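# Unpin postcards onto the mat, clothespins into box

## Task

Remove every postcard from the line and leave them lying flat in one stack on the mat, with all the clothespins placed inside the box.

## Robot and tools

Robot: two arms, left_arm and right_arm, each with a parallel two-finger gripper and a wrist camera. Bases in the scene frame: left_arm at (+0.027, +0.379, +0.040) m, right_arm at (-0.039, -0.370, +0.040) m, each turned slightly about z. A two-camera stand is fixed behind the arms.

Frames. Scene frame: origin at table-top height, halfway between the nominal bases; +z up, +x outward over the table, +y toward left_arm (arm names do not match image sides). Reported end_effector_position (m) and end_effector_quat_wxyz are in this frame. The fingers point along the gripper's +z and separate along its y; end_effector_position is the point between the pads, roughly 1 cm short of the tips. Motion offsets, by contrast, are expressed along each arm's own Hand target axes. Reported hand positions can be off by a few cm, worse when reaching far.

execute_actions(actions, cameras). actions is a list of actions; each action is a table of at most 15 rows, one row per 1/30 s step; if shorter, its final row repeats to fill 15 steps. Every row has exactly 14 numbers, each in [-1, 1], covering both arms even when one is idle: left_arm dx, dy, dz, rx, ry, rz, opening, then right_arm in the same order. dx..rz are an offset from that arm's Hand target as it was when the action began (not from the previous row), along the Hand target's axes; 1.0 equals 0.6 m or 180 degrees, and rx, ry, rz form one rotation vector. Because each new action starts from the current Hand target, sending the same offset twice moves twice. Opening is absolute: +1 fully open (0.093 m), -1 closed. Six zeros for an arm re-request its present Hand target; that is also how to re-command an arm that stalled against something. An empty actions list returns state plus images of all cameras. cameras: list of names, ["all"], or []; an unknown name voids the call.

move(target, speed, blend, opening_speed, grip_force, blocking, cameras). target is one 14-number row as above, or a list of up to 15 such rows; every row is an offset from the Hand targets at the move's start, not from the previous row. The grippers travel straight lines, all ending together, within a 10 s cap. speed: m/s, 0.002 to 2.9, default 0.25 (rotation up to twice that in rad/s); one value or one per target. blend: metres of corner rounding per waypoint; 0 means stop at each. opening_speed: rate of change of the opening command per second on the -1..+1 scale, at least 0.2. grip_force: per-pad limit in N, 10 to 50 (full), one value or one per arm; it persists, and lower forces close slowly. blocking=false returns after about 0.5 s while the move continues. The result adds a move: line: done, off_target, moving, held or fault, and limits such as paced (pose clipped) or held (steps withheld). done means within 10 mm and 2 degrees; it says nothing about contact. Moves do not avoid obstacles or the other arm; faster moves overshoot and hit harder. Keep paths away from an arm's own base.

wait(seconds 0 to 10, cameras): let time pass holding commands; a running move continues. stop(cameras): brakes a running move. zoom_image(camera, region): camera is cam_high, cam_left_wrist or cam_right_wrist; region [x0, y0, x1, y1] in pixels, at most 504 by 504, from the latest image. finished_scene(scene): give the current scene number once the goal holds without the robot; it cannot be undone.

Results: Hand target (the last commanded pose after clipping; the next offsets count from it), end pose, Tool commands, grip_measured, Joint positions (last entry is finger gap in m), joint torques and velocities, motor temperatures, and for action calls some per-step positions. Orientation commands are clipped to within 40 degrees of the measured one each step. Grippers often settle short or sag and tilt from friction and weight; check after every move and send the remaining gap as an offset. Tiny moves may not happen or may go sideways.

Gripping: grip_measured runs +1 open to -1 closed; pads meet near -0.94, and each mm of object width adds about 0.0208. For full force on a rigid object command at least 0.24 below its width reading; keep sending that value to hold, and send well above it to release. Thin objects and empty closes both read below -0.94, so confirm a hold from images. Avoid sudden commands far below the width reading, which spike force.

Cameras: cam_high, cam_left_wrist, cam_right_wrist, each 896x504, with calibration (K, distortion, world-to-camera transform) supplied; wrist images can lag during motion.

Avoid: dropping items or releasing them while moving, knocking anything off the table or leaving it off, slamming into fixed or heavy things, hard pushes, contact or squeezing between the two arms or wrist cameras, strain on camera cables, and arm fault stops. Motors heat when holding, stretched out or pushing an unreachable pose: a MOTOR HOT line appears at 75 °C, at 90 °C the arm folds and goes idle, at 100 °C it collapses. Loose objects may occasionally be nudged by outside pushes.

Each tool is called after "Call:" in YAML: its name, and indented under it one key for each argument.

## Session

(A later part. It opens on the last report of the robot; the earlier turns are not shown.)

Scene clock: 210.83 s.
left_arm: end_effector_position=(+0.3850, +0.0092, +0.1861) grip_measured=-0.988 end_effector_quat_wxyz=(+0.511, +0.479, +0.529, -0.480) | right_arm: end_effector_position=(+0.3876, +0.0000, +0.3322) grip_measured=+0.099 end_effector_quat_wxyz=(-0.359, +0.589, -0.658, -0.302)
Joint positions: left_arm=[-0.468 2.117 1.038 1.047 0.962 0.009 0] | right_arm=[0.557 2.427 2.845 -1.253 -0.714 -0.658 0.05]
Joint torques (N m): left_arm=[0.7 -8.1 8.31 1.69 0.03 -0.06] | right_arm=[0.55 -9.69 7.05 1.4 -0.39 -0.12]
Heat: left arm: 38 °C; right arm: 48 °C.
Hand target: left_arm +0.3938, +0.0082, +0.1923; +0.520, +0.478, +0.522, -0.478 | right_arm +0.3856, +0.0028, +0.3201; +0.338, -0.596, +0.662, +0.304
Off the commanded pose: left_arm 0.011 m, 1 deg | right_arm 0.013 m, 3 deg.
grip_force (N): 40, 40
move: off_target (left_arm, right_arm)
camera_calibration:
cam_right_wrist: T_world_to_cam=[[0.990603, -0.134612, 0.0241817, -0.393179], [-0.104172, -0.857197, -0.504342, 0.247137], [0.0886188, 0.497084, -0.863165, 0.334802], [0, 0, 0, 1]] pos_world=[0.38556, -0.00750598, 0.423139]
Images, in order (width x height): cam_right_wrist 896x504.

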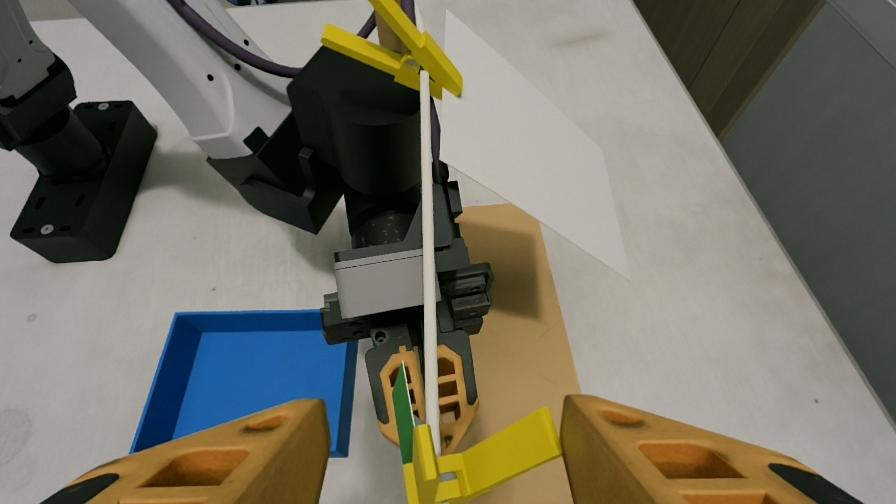

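Call:
move:
  target:
    - [0,0,0,0,0,0,-1,-0.05,0,-0.036,0,0,0,0.1]
    - [0,0.018,0.001,0.056,0,0,-1,-0.05,0,-0.036,0,0,0,0.1]
  speed: 0.1
  cameras: ["all"]

Scene clock: 235.60 s.
left_arm: end_effector_position=(+0.3985, +0.0085, +0.1939) grip_measured=-0.988 end_effector_quat_wxyz=(+0.482, +0.523, +0.475, -0.518) | right_arm: end_effector_position=(+0.3900, +0.0006, +0.3335) grip_measured=+0.099 end_effector_quat_wxyz=(+0.357, -0.573, +0.671, +0.307)
Joint positions: left_arm=[-0.422 2.21 1.219 0.994 1.173 0.009 0] | right_arm=[0.557 2.427 2.845 -1.24 -0.709 -0.608 0.05]
Joint torques (N m): left_arm=[0.64 -8.58 8.36 1.32 0.1 -0.08] | right_arm=[0.66 -13.86 8.09 1.79 -0.37 0.11]
Heat: left arm: 40 °C; right arm: 50 °C.
Hand target: left_arm +0.4045, +0.0084, +0.1923; +0.476, +0.522, +0.478, -0.522 | right_arm +0.3856, +0.0029, +0.3571; +0.338, -0.595, +0.662, +0.304
Off the commanded pose: left_arm 0.006 m, 1 deg | right_arm 0.024 m, 4 deg.
elbow stopped short (right arm): the move would have taken joint 3 (elbow) straighter than the controller allows.
grip_force (N): 40, 40
move: off_target (right_arm)
camera_calibration:
cam_left_wrist: T_world_to_cam=[[-0.994801, 0.0960607, -0.0338108, 0.402887], [0.0704788, 0.409769, -0.909462, 0.18506], [-0.073509, -0.907117, -0.414409, 0.203045], [0, 0, 0, 1]] pos_world=[0.402675, 0.0696523, 0.266071]
cam_right_wrist: T_world_to_cam=[[0.986167, -0.1657, -0.00433653, -0.384227], [-0.144842, -0.848719, -0.508623, 0.265849], [0.0805983, 0.502216, -0.860978, 0.337859], [0, 0, 0, 1]] pos_world=[0.390187, -0.00771343, 0.42444]

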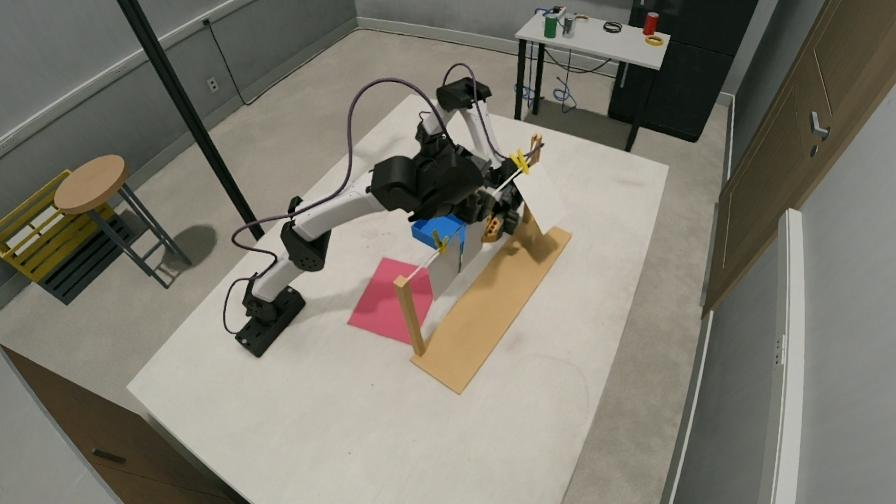

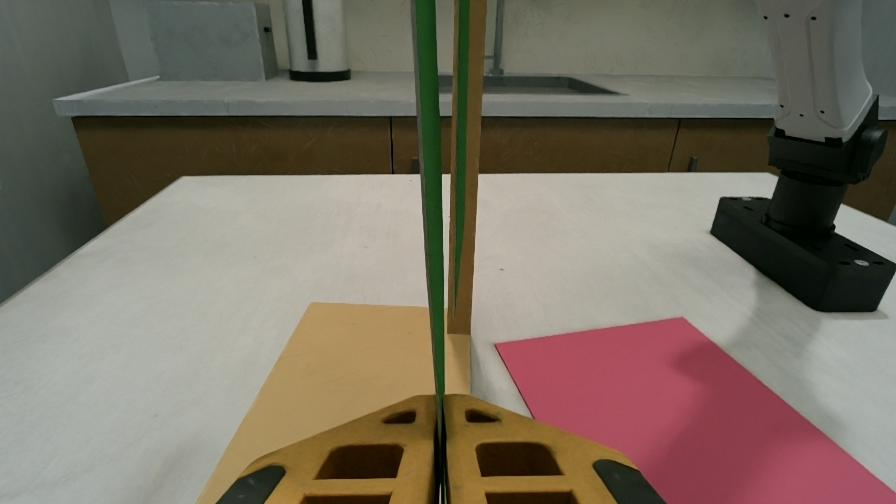

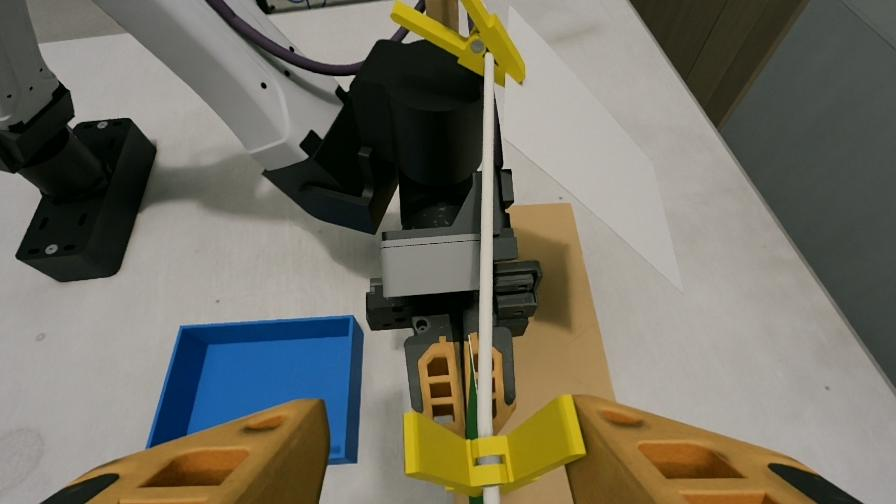

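Call:
move:
  target:
    - [0,0,0,0,0,0,-1,0.022,-0.019,0.018,0,0,0,0.12]
    - [0,0,0,0,0,0,-1,0.0515,-0.019,0.040,0,0,0,0.12]
  speed: 0.1
  cameras: ["cam_high","cam_right_wrist"]

Scene clock: 244.10 s.
left_arm: end_effector_position=(+0.3983, +0.0085, +0.1935) grip_measured=-0.988 end_effector_quat_wxyz=(+0.481, +0.523, +0.475, -0.519) | right_arm: end_effector_position=(+0.3956, +0.0038, +0.3166) grip_measured=+0.119 end_effector_quat_wxyz=(+0.351, -0.583, +0.667, +0.304)
Joint positions: left_arm=[-0.422 2.21 1.219 0.992 1.174 0.009 0] | right_arm=[0.557 2.459 2.845 -1.235 -0.709 -0.641 0.051]
Joint torques (N m): left_arm=[0.64 -8.55 8.35 1.34 0.08 -0.07] | right_arm=[-0.53 -10.92 8.21 1.56 -0.49 -0.18]
Heat: left arm: 38 °C; right arm: 52 °C.
Hand target: left_arm +0.4045, +0.0084, +0.1923; +0.476, +0.522, +0.478, -0.522 | right_arm +0.3971, +0.0030, +0.3180; +0.338, -0.595, +0.662, +0.304
Off the commanded pose: left_arm 0.006 m, 1 deg | right_arm 0.002 m, 2 deg.
elbow stopped short (right arm): the move would have taken joint 3 (elbow) straighter than the controller allows.
grip_force (N): 40, 40
move: done
camera_calibration:
cam_right_wrist: T_world_to_cam=[[0.989067, -0.147461, 0.00163656, -0.392421], [-0.127387, -0.859911, -0.494293, 0.249403], [0.0742962, 0.488681, -0.869294, 0.326449], [0, 0, 0, 1]] pos_world=[0.395647, -0.00293177, 0.4077]
Images, in order (width x height): cam_high 896x504, cam_right_wrist 896x504.

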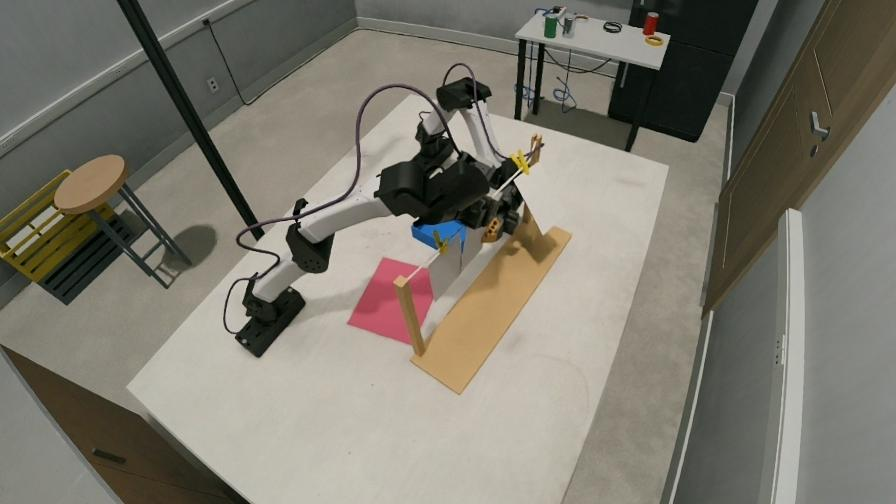

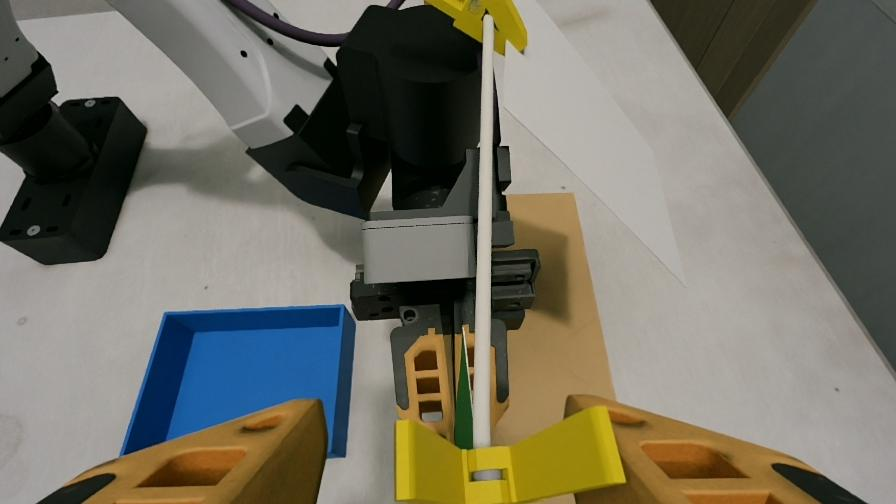

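Call:
move:
  target:
    - [0,0,0,0,0,0,-1,-0.001,-0.0133,0.001,0,0,0,0.12]
    - [0,0,0,0,0,0,-1,-0.001,-0.0133,0.001,0,0,0,-1]
  speed: 0.1
  cameras: ["cam_left_wrist","cam_right_wrist"]

Scene clock: 253.00 s.
left_arm: end_effector_position=(+0.3983, +0.0085, +0.1934) grip_measured=-0.988 end_effector_quat_wxyz=(+0.481, +0.523, +0.476, -0.519) | right_arm: end_effector_position=(+0.3993, +0.0034, +0.3150) grip_measured=-0.624 end_effector_quat_wxyz=(+0.354, -0.582, +0.667, +0.302)
Joint positions: left_arm=[-0.422 2.21 1.219 0.991 1.174 0.009 0] | right_arm=[0.553 2.465 2.845 -1.223 -0.709 -0.642 0.015]
Joint torques (N m): left_arm=[0.69 -8.59 8.28 1.3 0.09 -0.07] | right_arm=[-0.85 -10.74 8.23 1.76 -0.52 -0.07]
Motor temperatures (°C): left_arm=[23 34 38 37 23 25 23] | right_arm=[23 51 39 36 24 25 24]
Heat: left arm: 38 °C; right arm: 51 °C.
Hand target: left_arm +0.4046, +0.0084, +0.1923; +0.476, +0.522, +0.478, -0.522 | right_arm +0.4051, +0.0030, +0.3179; +0.338, -0.595, +0.663, +0.304
Off the commanded pose: left_arm 0.006 m, 1 deg | right_arm 0.007 m, 2 deg.
elbow stopped short (right arm): the move would have taken joint 3 (elbow) straighter than the controller allows.
grip_force (N): 40, 40
move: done
camera_calibration:
cam_left_wrist: T_world_to_cam=[[-0.994787, 0.0972436, -0.0306952, 0.402074], [0.068239, 0.411142, -0.909013, 0.185414], [-0.0757756, -0.906369, -0.415635, 0.203976], [0, 0, 0, 1]] pos_world=[0.402782, 0.0695469, 0.265666]
cam_right_wrist: T_world_to_cam=[[0.988538, -0.150825, 0.00673821, -0.397563], [-0.127541, -0.858145, -0.497312, 0.249807], [0.0807896, 0.490753, -0.867545, 0.321827], [0, 0, 0, 1]] pos_world=[0.398866, -0.00352924, 0.406111]
Images, in order (width x height): cam_left_wrist 896x504, cam_right_wrist 896x504.

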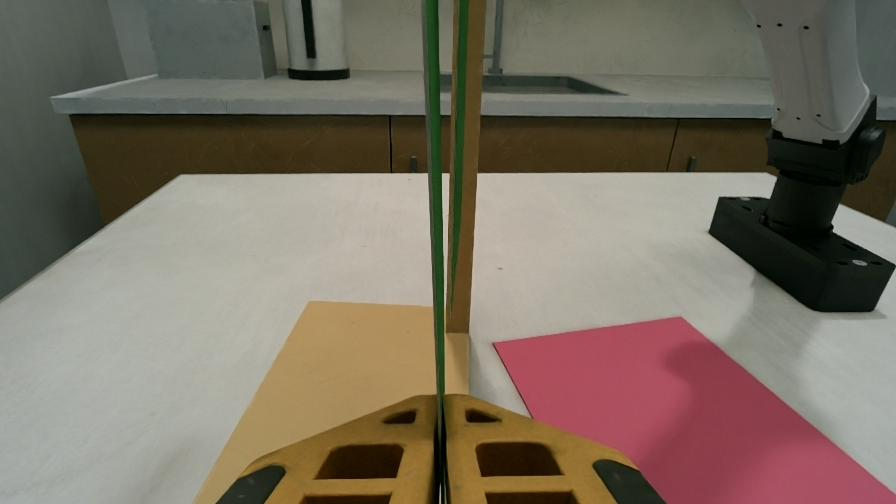

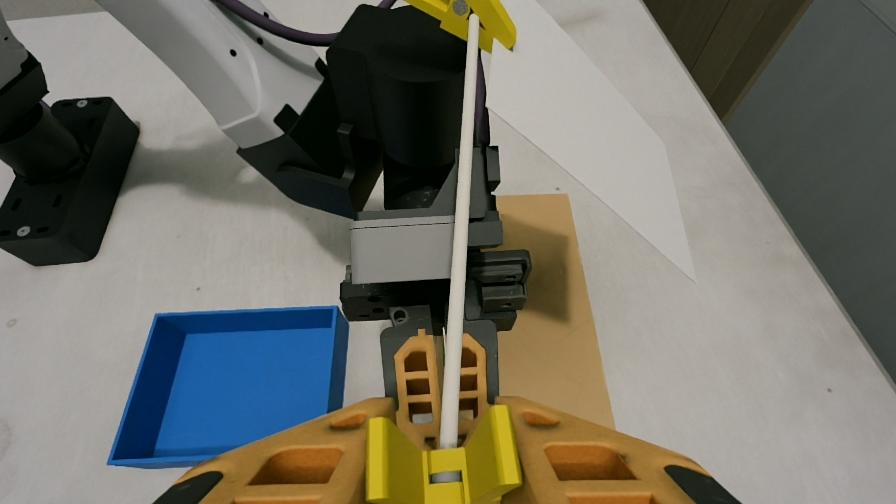

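Call:
move:
  target: [0.08,0,0,0,0,0,-1,-0.001,0,0.001,0,0,0,-1]
  speed: 0.1
  cameras: ["cam_left_wrist","cam_right_wrist"]

Scene clock: 257.27 s.
left_arm: end_effector_position=(+0.4031, +0.0104, +0.1500) grip_measured=-0.988 end_effector_quat_wxyz=(+0.484, +0.523, +0.476, -0.515) | right_arm: end_effector_position=(+0.3995, +0.0035, +0.3152) grip_measured=-0.634 end_effector_quat_wxyz=(+0.354, -0.582, +0.667, +0.302)
Joint positions: left_arm=[-0.414 2.336 1.219 1.114 1.175 0.017 0] | right_arm=[0.553 2.465 2.845 -1.222 -0.709 -0.642 0.015]
Joint torques (N m): left_arm=[-0.01 -8.42 6.8 1.5 0.11 -0.1] | right_arm=[-0.73 -10.7 8.24 1.77 -0.51 -0.06]
Heat: left arm: 38 °C; right arm: 51 °C.
Hand target: left_arm +0.4044, +0.0085, +0.1443; +0.476, +0.522, +0.478, -0.522 | right_arm +0.4052, +0.0038, +0.3181; +0.338, -0.595, +0.662, +0.304
Off the commanded pose: left_arm 0.006 m, 1 deg | right_arm 0.006 m, 2 deg.
elbow stopped short (right arm): the move would have taken joint 3 (elbow) straighter than the controller allows.
grip_force (N): 40, 40
move: done
camera_calibration:
cam_left_wrist: T_world_to_cam=[[-0.995272, 0.0899958, -0.0365243, 0.406428], [0.0705929, 0.412008, -0.908442, 0.143733], [-0.0667077, -0.906725, -0.416413, 0.184567], [0, 0, 0, 1]] pos_world=[0.406672, 0.071556, 0.222273]
cam_right_wrist: T_world_to_cam=[[0.988529, -0.150837, 0.00767573, -0.398041], [-0.12703, -0.857849, -0.497954, 0.24993], [0.0816943, 0.491267, -0.86717, 0.321396], [0, 0, 0, 1]] pos_world=[0.398968, -0.00352813, 0.406213]
Images, in order (width x height): cam_left_wrist 896x504, cam_right_wrist 896x504.

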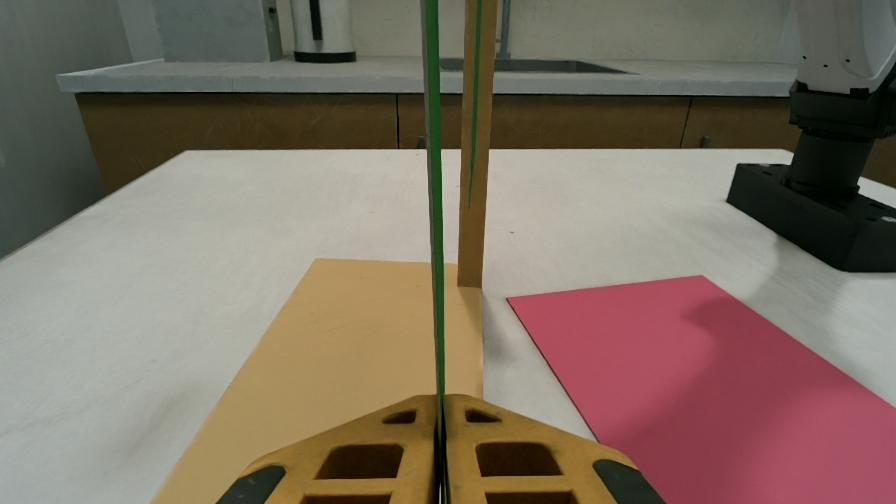

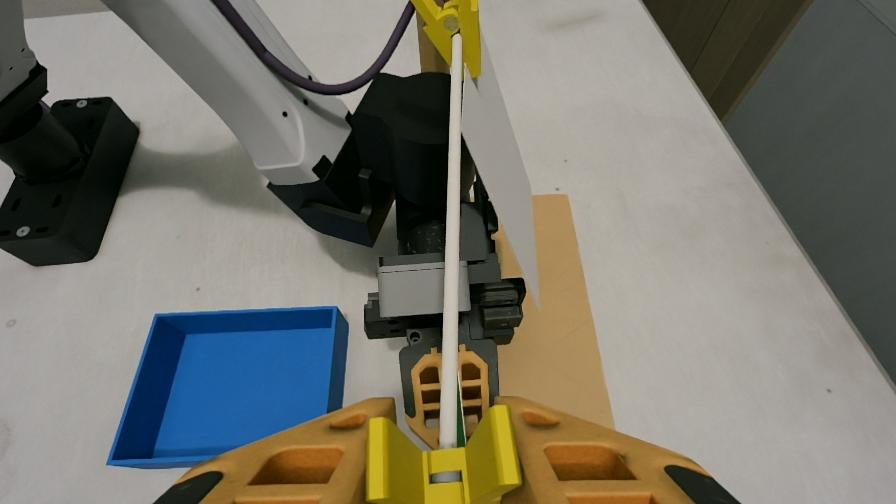

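Call:
move:
  target: [-0.067,-0.249,0.022,0,0,0,-1,-0.0674,0,-0.049,0,-0.1,0,-1]
  speed: 0.1
  cameras: ["all"]

Scene clock: 281.53 s.
left_arm: end_effector_position=(+0.2566, +0.0089, +0.1673) grip_measured=-0.988 end_effector_quat_wxyz=(+0.453, +0.520, +0.497, -0.527) | right_arm: end_effector_position=(+0.4092, +0.0097, +0.3429) grip_measured=-0.634 end_effector_quat_wxyz=(-0.416, +0.542, -0.612, -0.398)
Joint positions: left_arm=[-0.626 1.965 0.667 1.236 0.982 -0.001 0] | right_arm=[0.51 2.272 2.38 -0.707 -0.93 -0.462 0.015]
Joint torques (N m): left_arm=[-0.53 -10.5 3.71 1.87 -0.11 0.04] | right_arm=[-0.62 -15.75 6.56 1.99 -0.36 0.09]
Heat: left arm: 38 °C; right arm: 50 °C.
Hand target: left_arm +0.2546, +0.0087, +0.1847; +0.476, +0.522, +0.478, -0.522 | right_arm +0.4051, +0.0039, +0.3683; +0.438, -0.541, +0.601, +0.393
Off the commanded pose: left_arm 0.018 m, 3 deg | right_arm 0.026 m, 3 deg.
grip_force (N): 40, 40
move: off_target (left_arm, right_arm)
camera_calibration:
cam_left_wrist: T_world_to_cam=[[-0.993569, 0.108814, 0.0313049, 0.249453], [0.0207478, 0.446763, -0.894412, 0.180627], [-0.11131, -0.888011, -0.446147, 0.196821], [0, 0, 0, 1]] pos_world=[0.266009, 0.0669374, 0.241557]
cam_right_wrist: T_world_to_cam=[[0.993656, -0.104664, -0.0411534, -0.392725], [-0.103315, -0.704941, -0.701701, 0.328964], [0.0444322, 0.701501, -0.711282, 0.30134], [0, 0, 0, 1]] pos_world=[0.410831, -0.020594, 0.42901]

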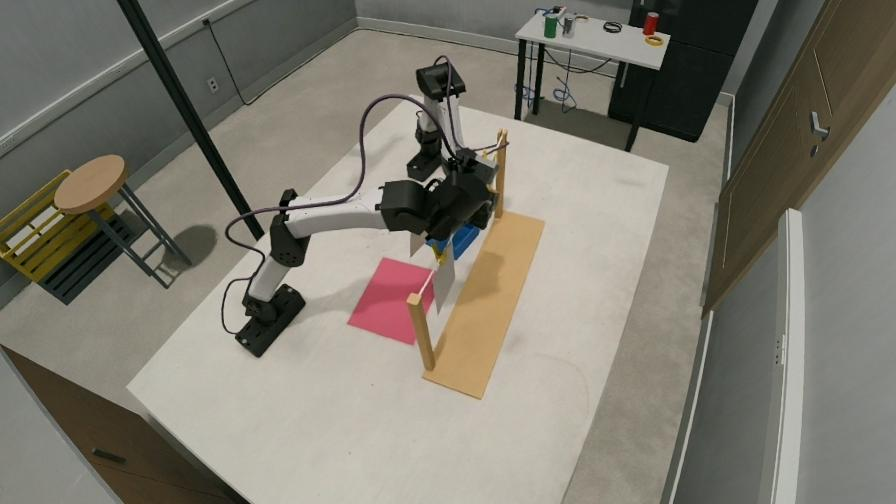

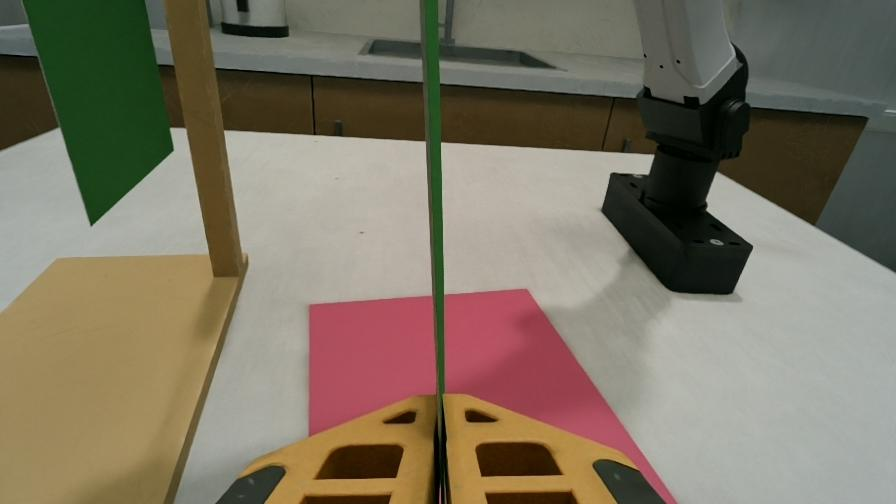

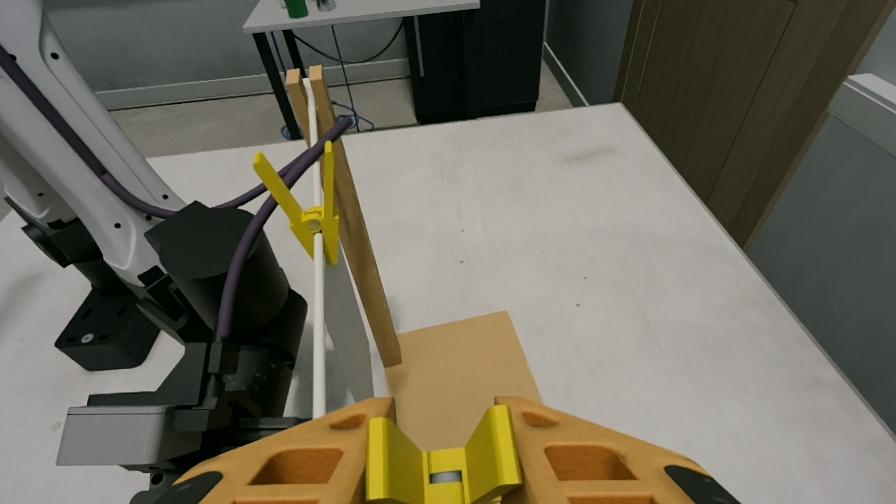

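Call:
move:
  target:
    - [-0.1,0.003,0.033,0.015,0.037,0.16,-1,0,0,0,0,0,0,-1]
    - [0.058,0.061,0.235,0.044,0.112,0.488,-1,0,0,0,0,0,0,-1]
  blend: [0.04,0]
  speed: 0.15
  cameras: ["all"]

Scene clock: 314.80 s.
left_arm: end_effector_position=(+0.2755, -0.1262, +0.1420) grip_measured=-0.988 end_effector_quat_wxyz=(+0.577, +0.816, +0.028, +0.006) | right_arm: end_effector_position=(+0.4093, +0.0097, +0.3430) grip_measured=-0.634 end_effector_quat_wxyz=(-0.416, +0.542, -0.612, -0.398)
Joint positions: left_arm=[-0.901 2.105 1.207 0.5 0.529 1.756 0] | right_arm=[0.51 2.272 2.38 -0.706 -0.93 -0.462 0.015]
Joint torques (N m): left_arm=[-0.46 -8.64 9.25 1.82 0.11 0] | right_arm=[-0.58 -15.75 6.61 1.98 -0.35 0.09]
Motor temperatures (°C): left_arm=[23 36 35 39 23 25 23] | right_arm=[23 57 39 38 24 25 25]
Heat: left arm: 39 °C; right arm: 57 °C.
Hand target: left_arm +0.2783, -0.1349, +0.1496; +0.587, +0.809, +0.020, +0.013 | right_arm +0.4051, +0.0039, +0.3683; +0.438, -0.541, +0.601, +0.393
Off the commanded pose: left_arm 0.012 m, 2 deg | right_arm 0.026 m, 3 deg.
grip_force (N): 40, 40
move: off_target (left_arm, right_arm)
camera_calibration:
cam_left_wrist: T_world_to_cam=[[-0.0173352, 0.344535, -0.938613, 0.182298], [0.891093, 0.431104, 0.141787, -0.170939], [0.45349, -0.833933, -0.314486, -0.0997645], [0, 0, 0, 1]] pos_world=[0.200725, -0.0723123, 0.163969]
cam_right_wrist: T_world_to_cam=[[0.993626, -0.104926, -0.0411974, -0.392696], [-0.103512, -0.704608, -0.702006, 0.329254], [0.0446308, 0.701796, -0.710978, 0.301205], [0, 0, 0, 1]] pos_world=[0.410832, -0.0205937, 0.429111]

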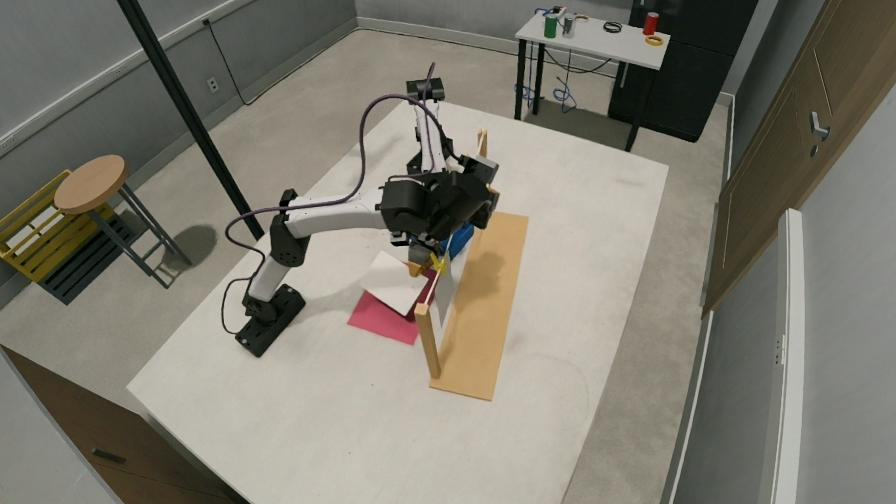

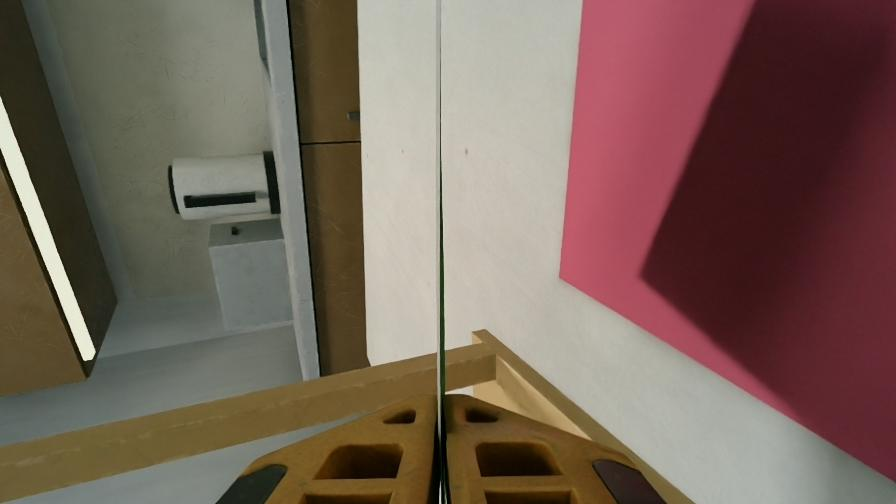

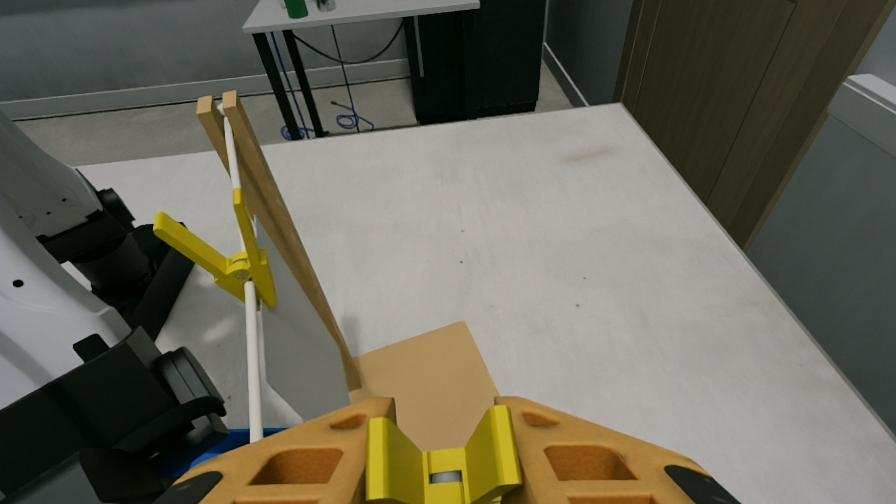

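Call:
move:
  target:
    - [-0.033,-0.0877,0.0267,0,0,0,-1,0,0,0,0,0,0,-1]
    - [-0.033,-0.132,0.041,0,0,0,-1,0,0,0,0,0,0,-1]
  speed: [0.12,0.05]
  blend: [0.02,0]
  cameras: ["all"]

Scene clock: 326.07 s.
left_arm: end_effector_position=(+0.2601, -0.1338, +0.0693) grip_measured=-0.988 end_effector_quat_wxyz=(+0.582, +0.813, +0.018, +0.014) | right_arm: end_effector_position=(+0.4093, +0.0097, +0.3430) grip_measured=-0.634 end_effector_quat_wxyz=(-0.416, +0.542, -0.612, -0.398)
Joint positions: left_arm=[-0.941 2.302 1.149 0.78 0.493 1.755 0] | right_arm=[0.51 2.272 2.38 -0.706 -0.93 -0.462 0.015]
Joint torques (N m): left_arm=[-0.39 -9.16 4.7 2.01 0.09 -0.13] | right_arm=[-0.53 -15.73 6.6 1.98 -0.34 0.1]
Motor temperatures (°C): left_arm=[23 36 36 39 23 25 23] | right_arm=[23 59 38 38 24 25 25]
Heat: left arm: 39 °C; right arm: 59 °C.
Hand target: left_arm +0.2583, -0.1347, +0.0668; +0.587, +0.809, +0.020, +0.013 | right_arm +0.4051, +0.0039, +0.3683; +0.438, -0.541, +0.601, +0.393
Off the commanded pose: left_arm 0.003 m, 1 deg | right_arm 0.026 m, 3 deg.
grip_force (N): 40, 40
move: off_target (right_arm); blend cut to 0.014 m at target 1
camera_calibration:
cam_left_wrist: T_world_to_cam=[[0.00709062, 0.333065, -0.942877, 0.108813], [0.890383, 0.427076, 0.157557, -0.145068], [0.455157, -0.840639, -0.293527, -0.12478], [0, 0, 0, 1]] pos_world=[0.185189, -0.079182, 0.0888274]
cam_right_wrist: T_world_to_cam=[[0.993626, -0.104926, -0.0411974, -0.392696], [-0.103512, -0.704608, -0.702006, 0.329254], [0.0446308, 0.701796, -0.710978, 0.301205], [0, 0, 0, 1]] pos_world=[0.410832, -0.0205937, 0.429111]

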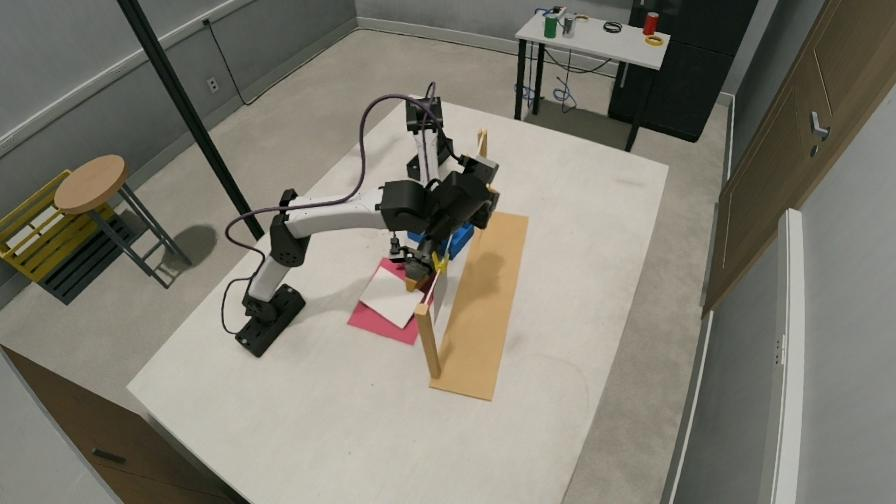

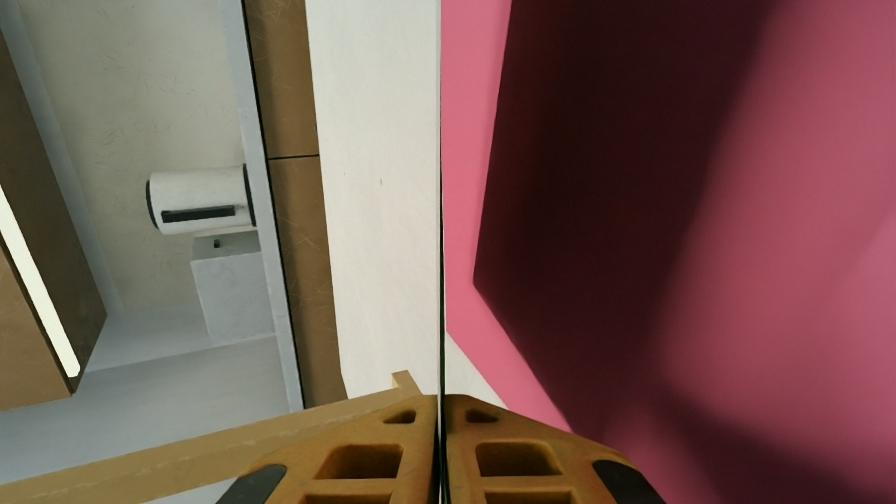

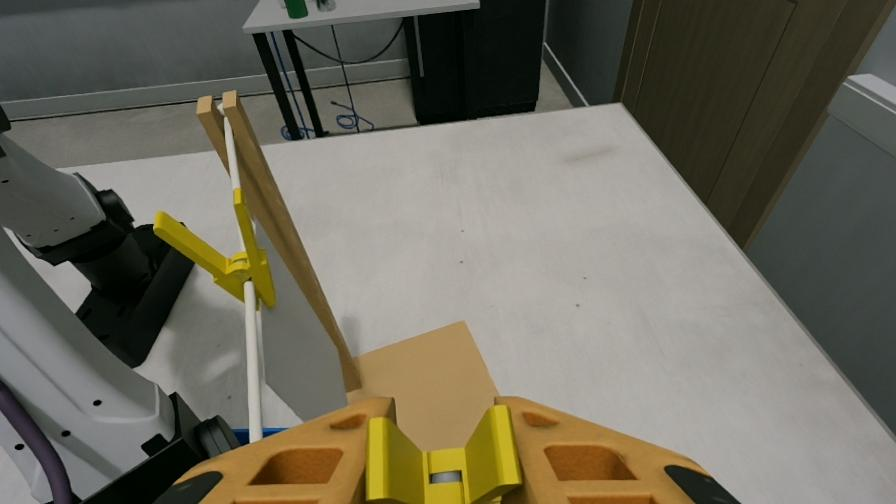

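Call:
move:
  target:
    - [0,-0.0158,0.005,0,0,0,-1,0,0,0,0,0,0,-1]
    - [0,-0.0158,0.005,0,0,0,-0.66,0,0,0,0,0,0,-1]
    - [0,-0.012,-0.09,0,0,0,-0.66,0,0,0,0,0,0,-1]
    - [0,0.12,-0.12,0,0,0,-0.66,0,0,0,0,0,0,-1]
  speed: [0.06,0.06,0.06,0.12]
  blend: [0,0,0.01,0]
  cameras: ["all"]

Scene clock: 336.57 s.
left_arm: end_effector_position=(+0.2554, -0.0815, +0.1263) grip_measured=-0.661 end_effector_quat_wxyz=(+0.562, +0.827, +0.037, +0.005) | right_arm: end_effector_position=(+0.4093, +0.0097, +0.3430) grip_measured=-0.634 end_effector_quat_wxyz=(-0.416, +0.542, -0.612, -0.398)
Joint positions: left_arm=[-0.882 1.988 0.981 0.565 0.53 1.77 0.013] | right_arm=[0.51 2.272 2.38 -0.706 -0.93 -0.462 0.015]
Joint torques (N m): left_arm=[-0.16 -12.15 8.05 1.69 0.28 -0.04] | right_arm=[-0.57 -15.72 6.6 1.98 -0.36 0.1]
Motor temperatures (°C): left_arm=[23 36 35 41 23 25 23] | right_arm=[23 60 38 39 24 25 25]
Heat: left arm: 41 °C; right arm: 60 °C.
Hand target: left_arm +0.2563, -0.0887, +0.1576; +0.587, +0.809, +0.020, +0.013 | right_arm +0.4051, +0.0039, +0.3683; +0.438, -0.541, +0.601, +0.393
Off the commanded pose: left_arm 0.032 m, 4 deg | right_arm 0.026 m, 3 deg.
grip_force (N): 40, 40
move: off_target (left_arm, right_arm)
camera_calibration:
cam_left_wrist: T_world_to_cam=[[-0.0345699, 0.378702, -0.924873, 0.157165], [0.88768, 0.436809, 0.145678, -0.169194], [0.459161, -0.815955, -0.351267, -0.0536468], [0, 0, 0, 1]] pos_world=[0.180256, -0.0293871, 0.151161]
cam_right_wrist: T_world_to_cam=[[0.993626, -0.104926, -0.0411974, -0.392696], [-0.103512, -0.704608, -0.702006, 0.329254], [0.0446308, 0.701796, -0.710978, 0.301205], [0, 0, 0, 1]] pos_world=[0.410832, -0.0205937, 0.429111]

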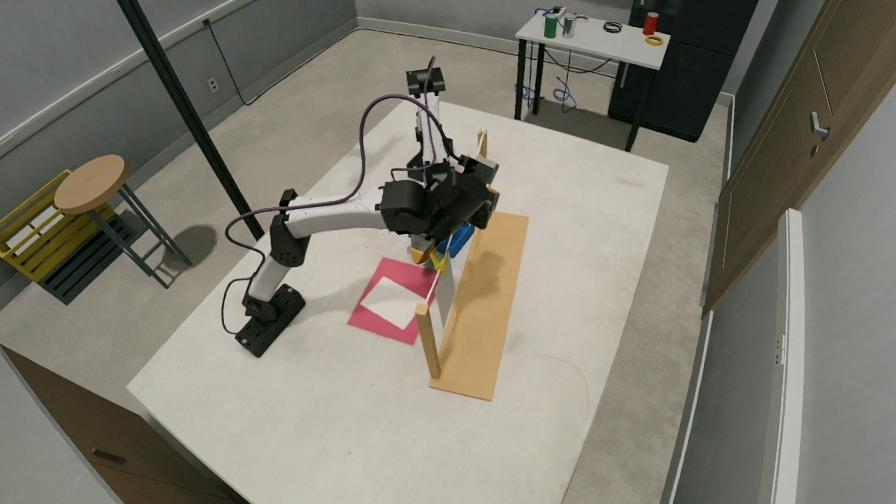

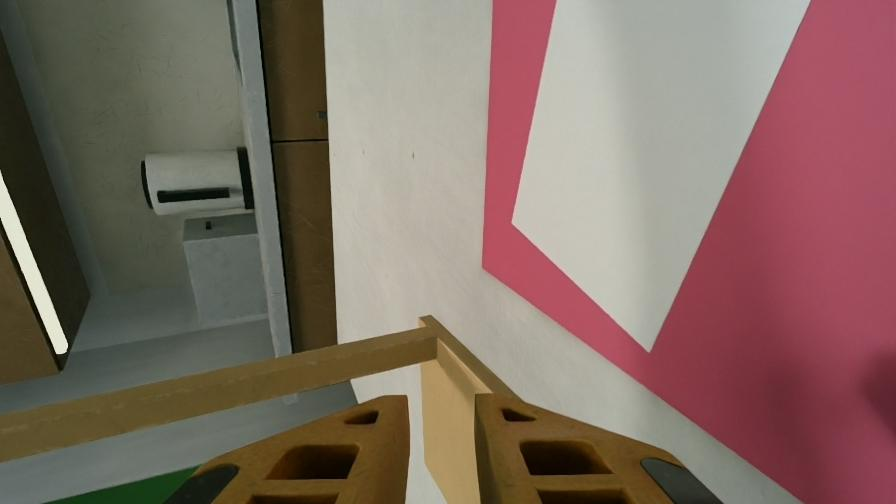

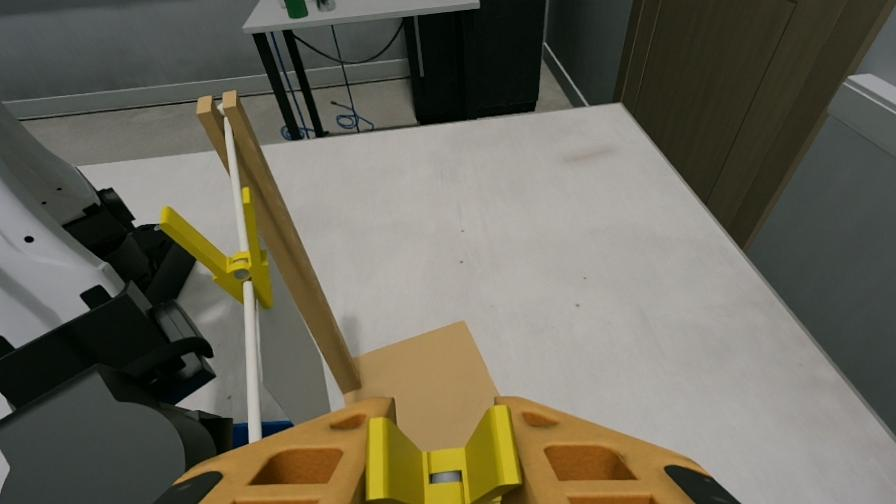

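Call:
move:
  target:
    - [-0.078,0.126,-0.151,0,0,0,-0.66,-0.01,0.01,-0.02,0,0,0,-1]
    - [-0.062,0.071,-0.656,-0.1435,-0.013,-0.505,-0.32,-0.036,0.046,-0.052,0,0,0,-1]
    - [-0.062,0.071,-0.656,-0.1435,-0.013,-0.505,-0.32,0.271,0.294,0.2335,0,0.1,0,-1]
  blend: [0.04,0.02,0]
  speed: 0.3
  cameras: ["all"]

Scene clock: 362.47 s.
left_arm: end_effector_position=(+0.2053, +0.2688, +0.3118) grip_measured=-0.322 end_effector_quat_wxyz=(+0.582, +0.382, +0.597, -0.399) | right_arm: end_effector_position=(+0.2352, +0.1048, +0.1737) grip_measured=-0.634 end_effector_quat_wxyz=(-0.336, +0.602, -0.658, -0.303)
Joint positions: left_arm=[0.441 0.579 0.457 -0.09 1.55 0.179 0.03] | right_arm=[0.954 2.004 1.474 -0.184 -0.444 -0.363 0.015]
Joint torques (N m): left_arm=[0.65 -0.01 8.85 1.23 0.24 0.11] | right_arm=[-0.4 -9.31 7.19 2.08 -0.23 0.11]
Motor temperatures (°C): left_arm=[23 37 36 39 23 25 23] | right_arm=[23 64 39 39 24 25 25]
Heat: left arm: 39 °C; right arm: 64 °C.
Hand target: left_arm +0.2021, +0.2701, +0.3203; +0.571, +0.418, +0.572, -0.416 | right_arm +0.2388, +0.1053, +0.1703; +0.338, -0.596, +0.662, +0.303
Off the commanded pose: left_arm 0.009 m, 6 deg | right_arm 0.005 m, 1 deg.
joint sent to its limit (left arm) — joint 5 (wrist yaw), upper limit. The joint targets are off in orientation, not in position.
grip_force (N): 40, 40
move: off_target (left_arm); blend cut to 0 m at target 2; target 2's new opening was sent with left_arm's hand 0.009 m and 5 deg from that target
camera_calibration:
cam_left_wrist: T_world_to_cam=[[-0.925398, -0.37883, 0.0112643, 0.28906], [-0.168282, 0.384082, -0.907834, 0.254663], [0.339588, -0.842003, -0.419179, 0.37303], [0, 0, 0, 1]] pos_world=[0.183674, 0.325785, 0.384302]
cam_right_wrist: T_world_to_cam=[[0.994792, -0.10185, 0.00394092, -0.225119], [-0.0879497, -0.87728, -0.471853, 0.233849], [0.0515157, 0.469049, -0.881668, 0.174336], [0, 0, 0, 1]] pos_world=[0.235532, 0.10045, 0.264936]

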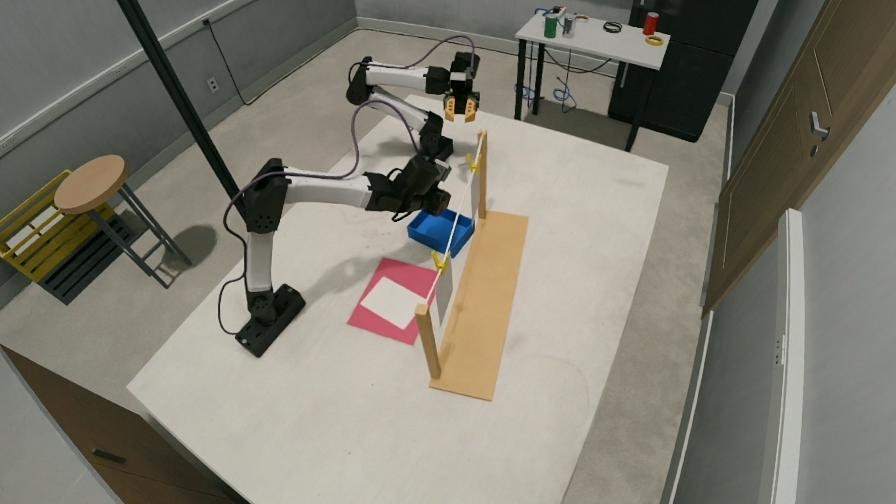

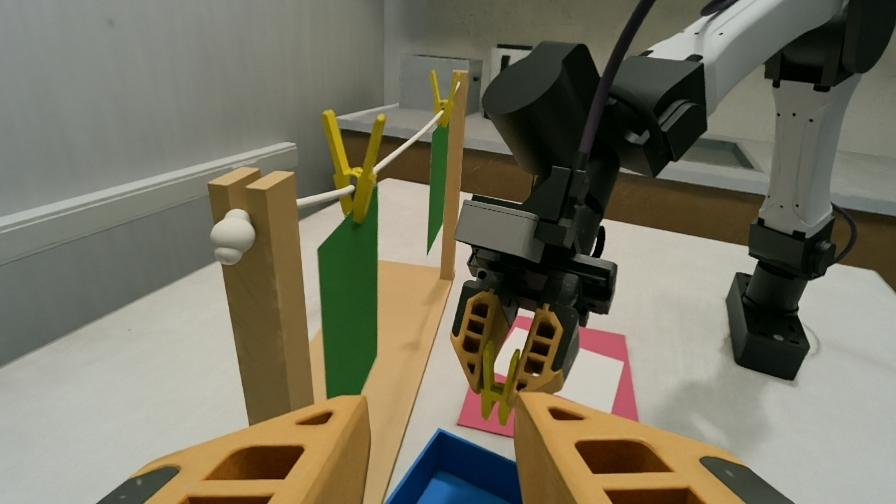

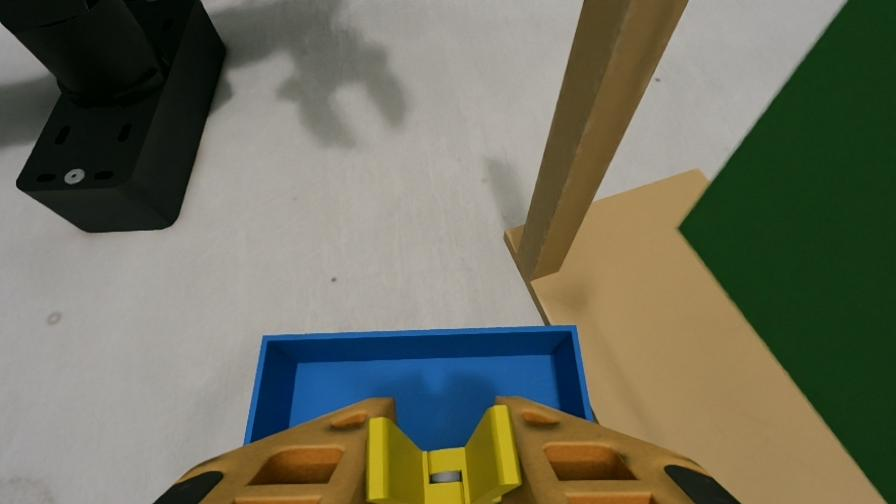

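Call:
move:
  target:
    - [0,0,0,0,0,0,-0.32,0.115,0.005,0.085,0,0,0,-1]
    - [0,0,0,0,0,0,-0.32,0.115,0.005,0.085,0,0,0,0.3]
    - [0,0,0,0,0,0,-0.32,-0.12,0,-0.09,0,0,0,0.3]
  speed: [0.15,0.1,0.2]
  cameras: ["cam_right_wrist"]

Scene clock: 385.90 s.
left_arm: end_effector_position=(+0.2053, +0.2688, +0.3118) grip_measured=-0.322 end_effector_quat_wxyz=(+0.582, +0.382, +0.597, -0.399) | right_arm: end_effector_position=(+0.2354, +0.1035, +0.2335) grip_measured=+0.299 end_effector_quat_wxyz=(-0.316, +0.601, -0.671, -0.298)
Joint positions: left_arm=[0.441 0.579 0.457 -0.09 1.55 0.179 0.03] | right_arm=[0.954 1.984 1.718 -0.493 -0.437 -0.356 0.06]
Joint torques (N m): left_arm=[0.58 0.06 8.85 1.23 0.27 0.09] | right_arm=[-0.53 -12.37 10.48 1.79 -0.31 0.03]
Motor temperatures (°C): left_arm=[23 32 39 38 23 25 22] | right_arm=[23 58 41 40 24 25 25]
Heat: left arm: 39 °C; right arm: 58 °C.
Hand target: left_arm +0.2021, +0.2701, +0.3203; +0.571, +0.418, +0.571, -0.416 | right_arm +0.2385, +0.1038, +0.2602; +0.338, -0.596, +0.662, +0.304
Off the commanded pose: left_arm 0.009 m, 6 deg | right_arm 0.027 m, 3 deg.
joint sent to its limit (left arm) — joint 5 (wrist yaw), upper limit. The joint targets are off in orientation, not in position.
grip_force (N): 40, 40
move: off_target (left_arm, right_arm)
camera_calibration:
cam_right_wrist: T_world_to_cam=[[0.993517, -0.111621, -0.0215497, -0.218602], [-0.109843, -0.893713, -0.434986, 0.259124], [0.0292943, 0.434533, -0.90018, 0.240753], [0, 0, 0, 1]] pos_world=[0.238595, 0.102567, 0.324726]
Images, in order (width x height): cam_right_wrist 896x504.

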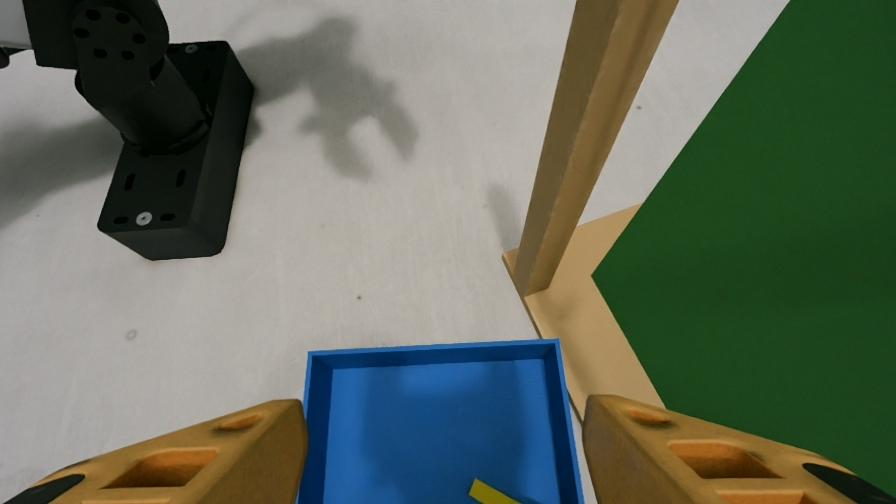

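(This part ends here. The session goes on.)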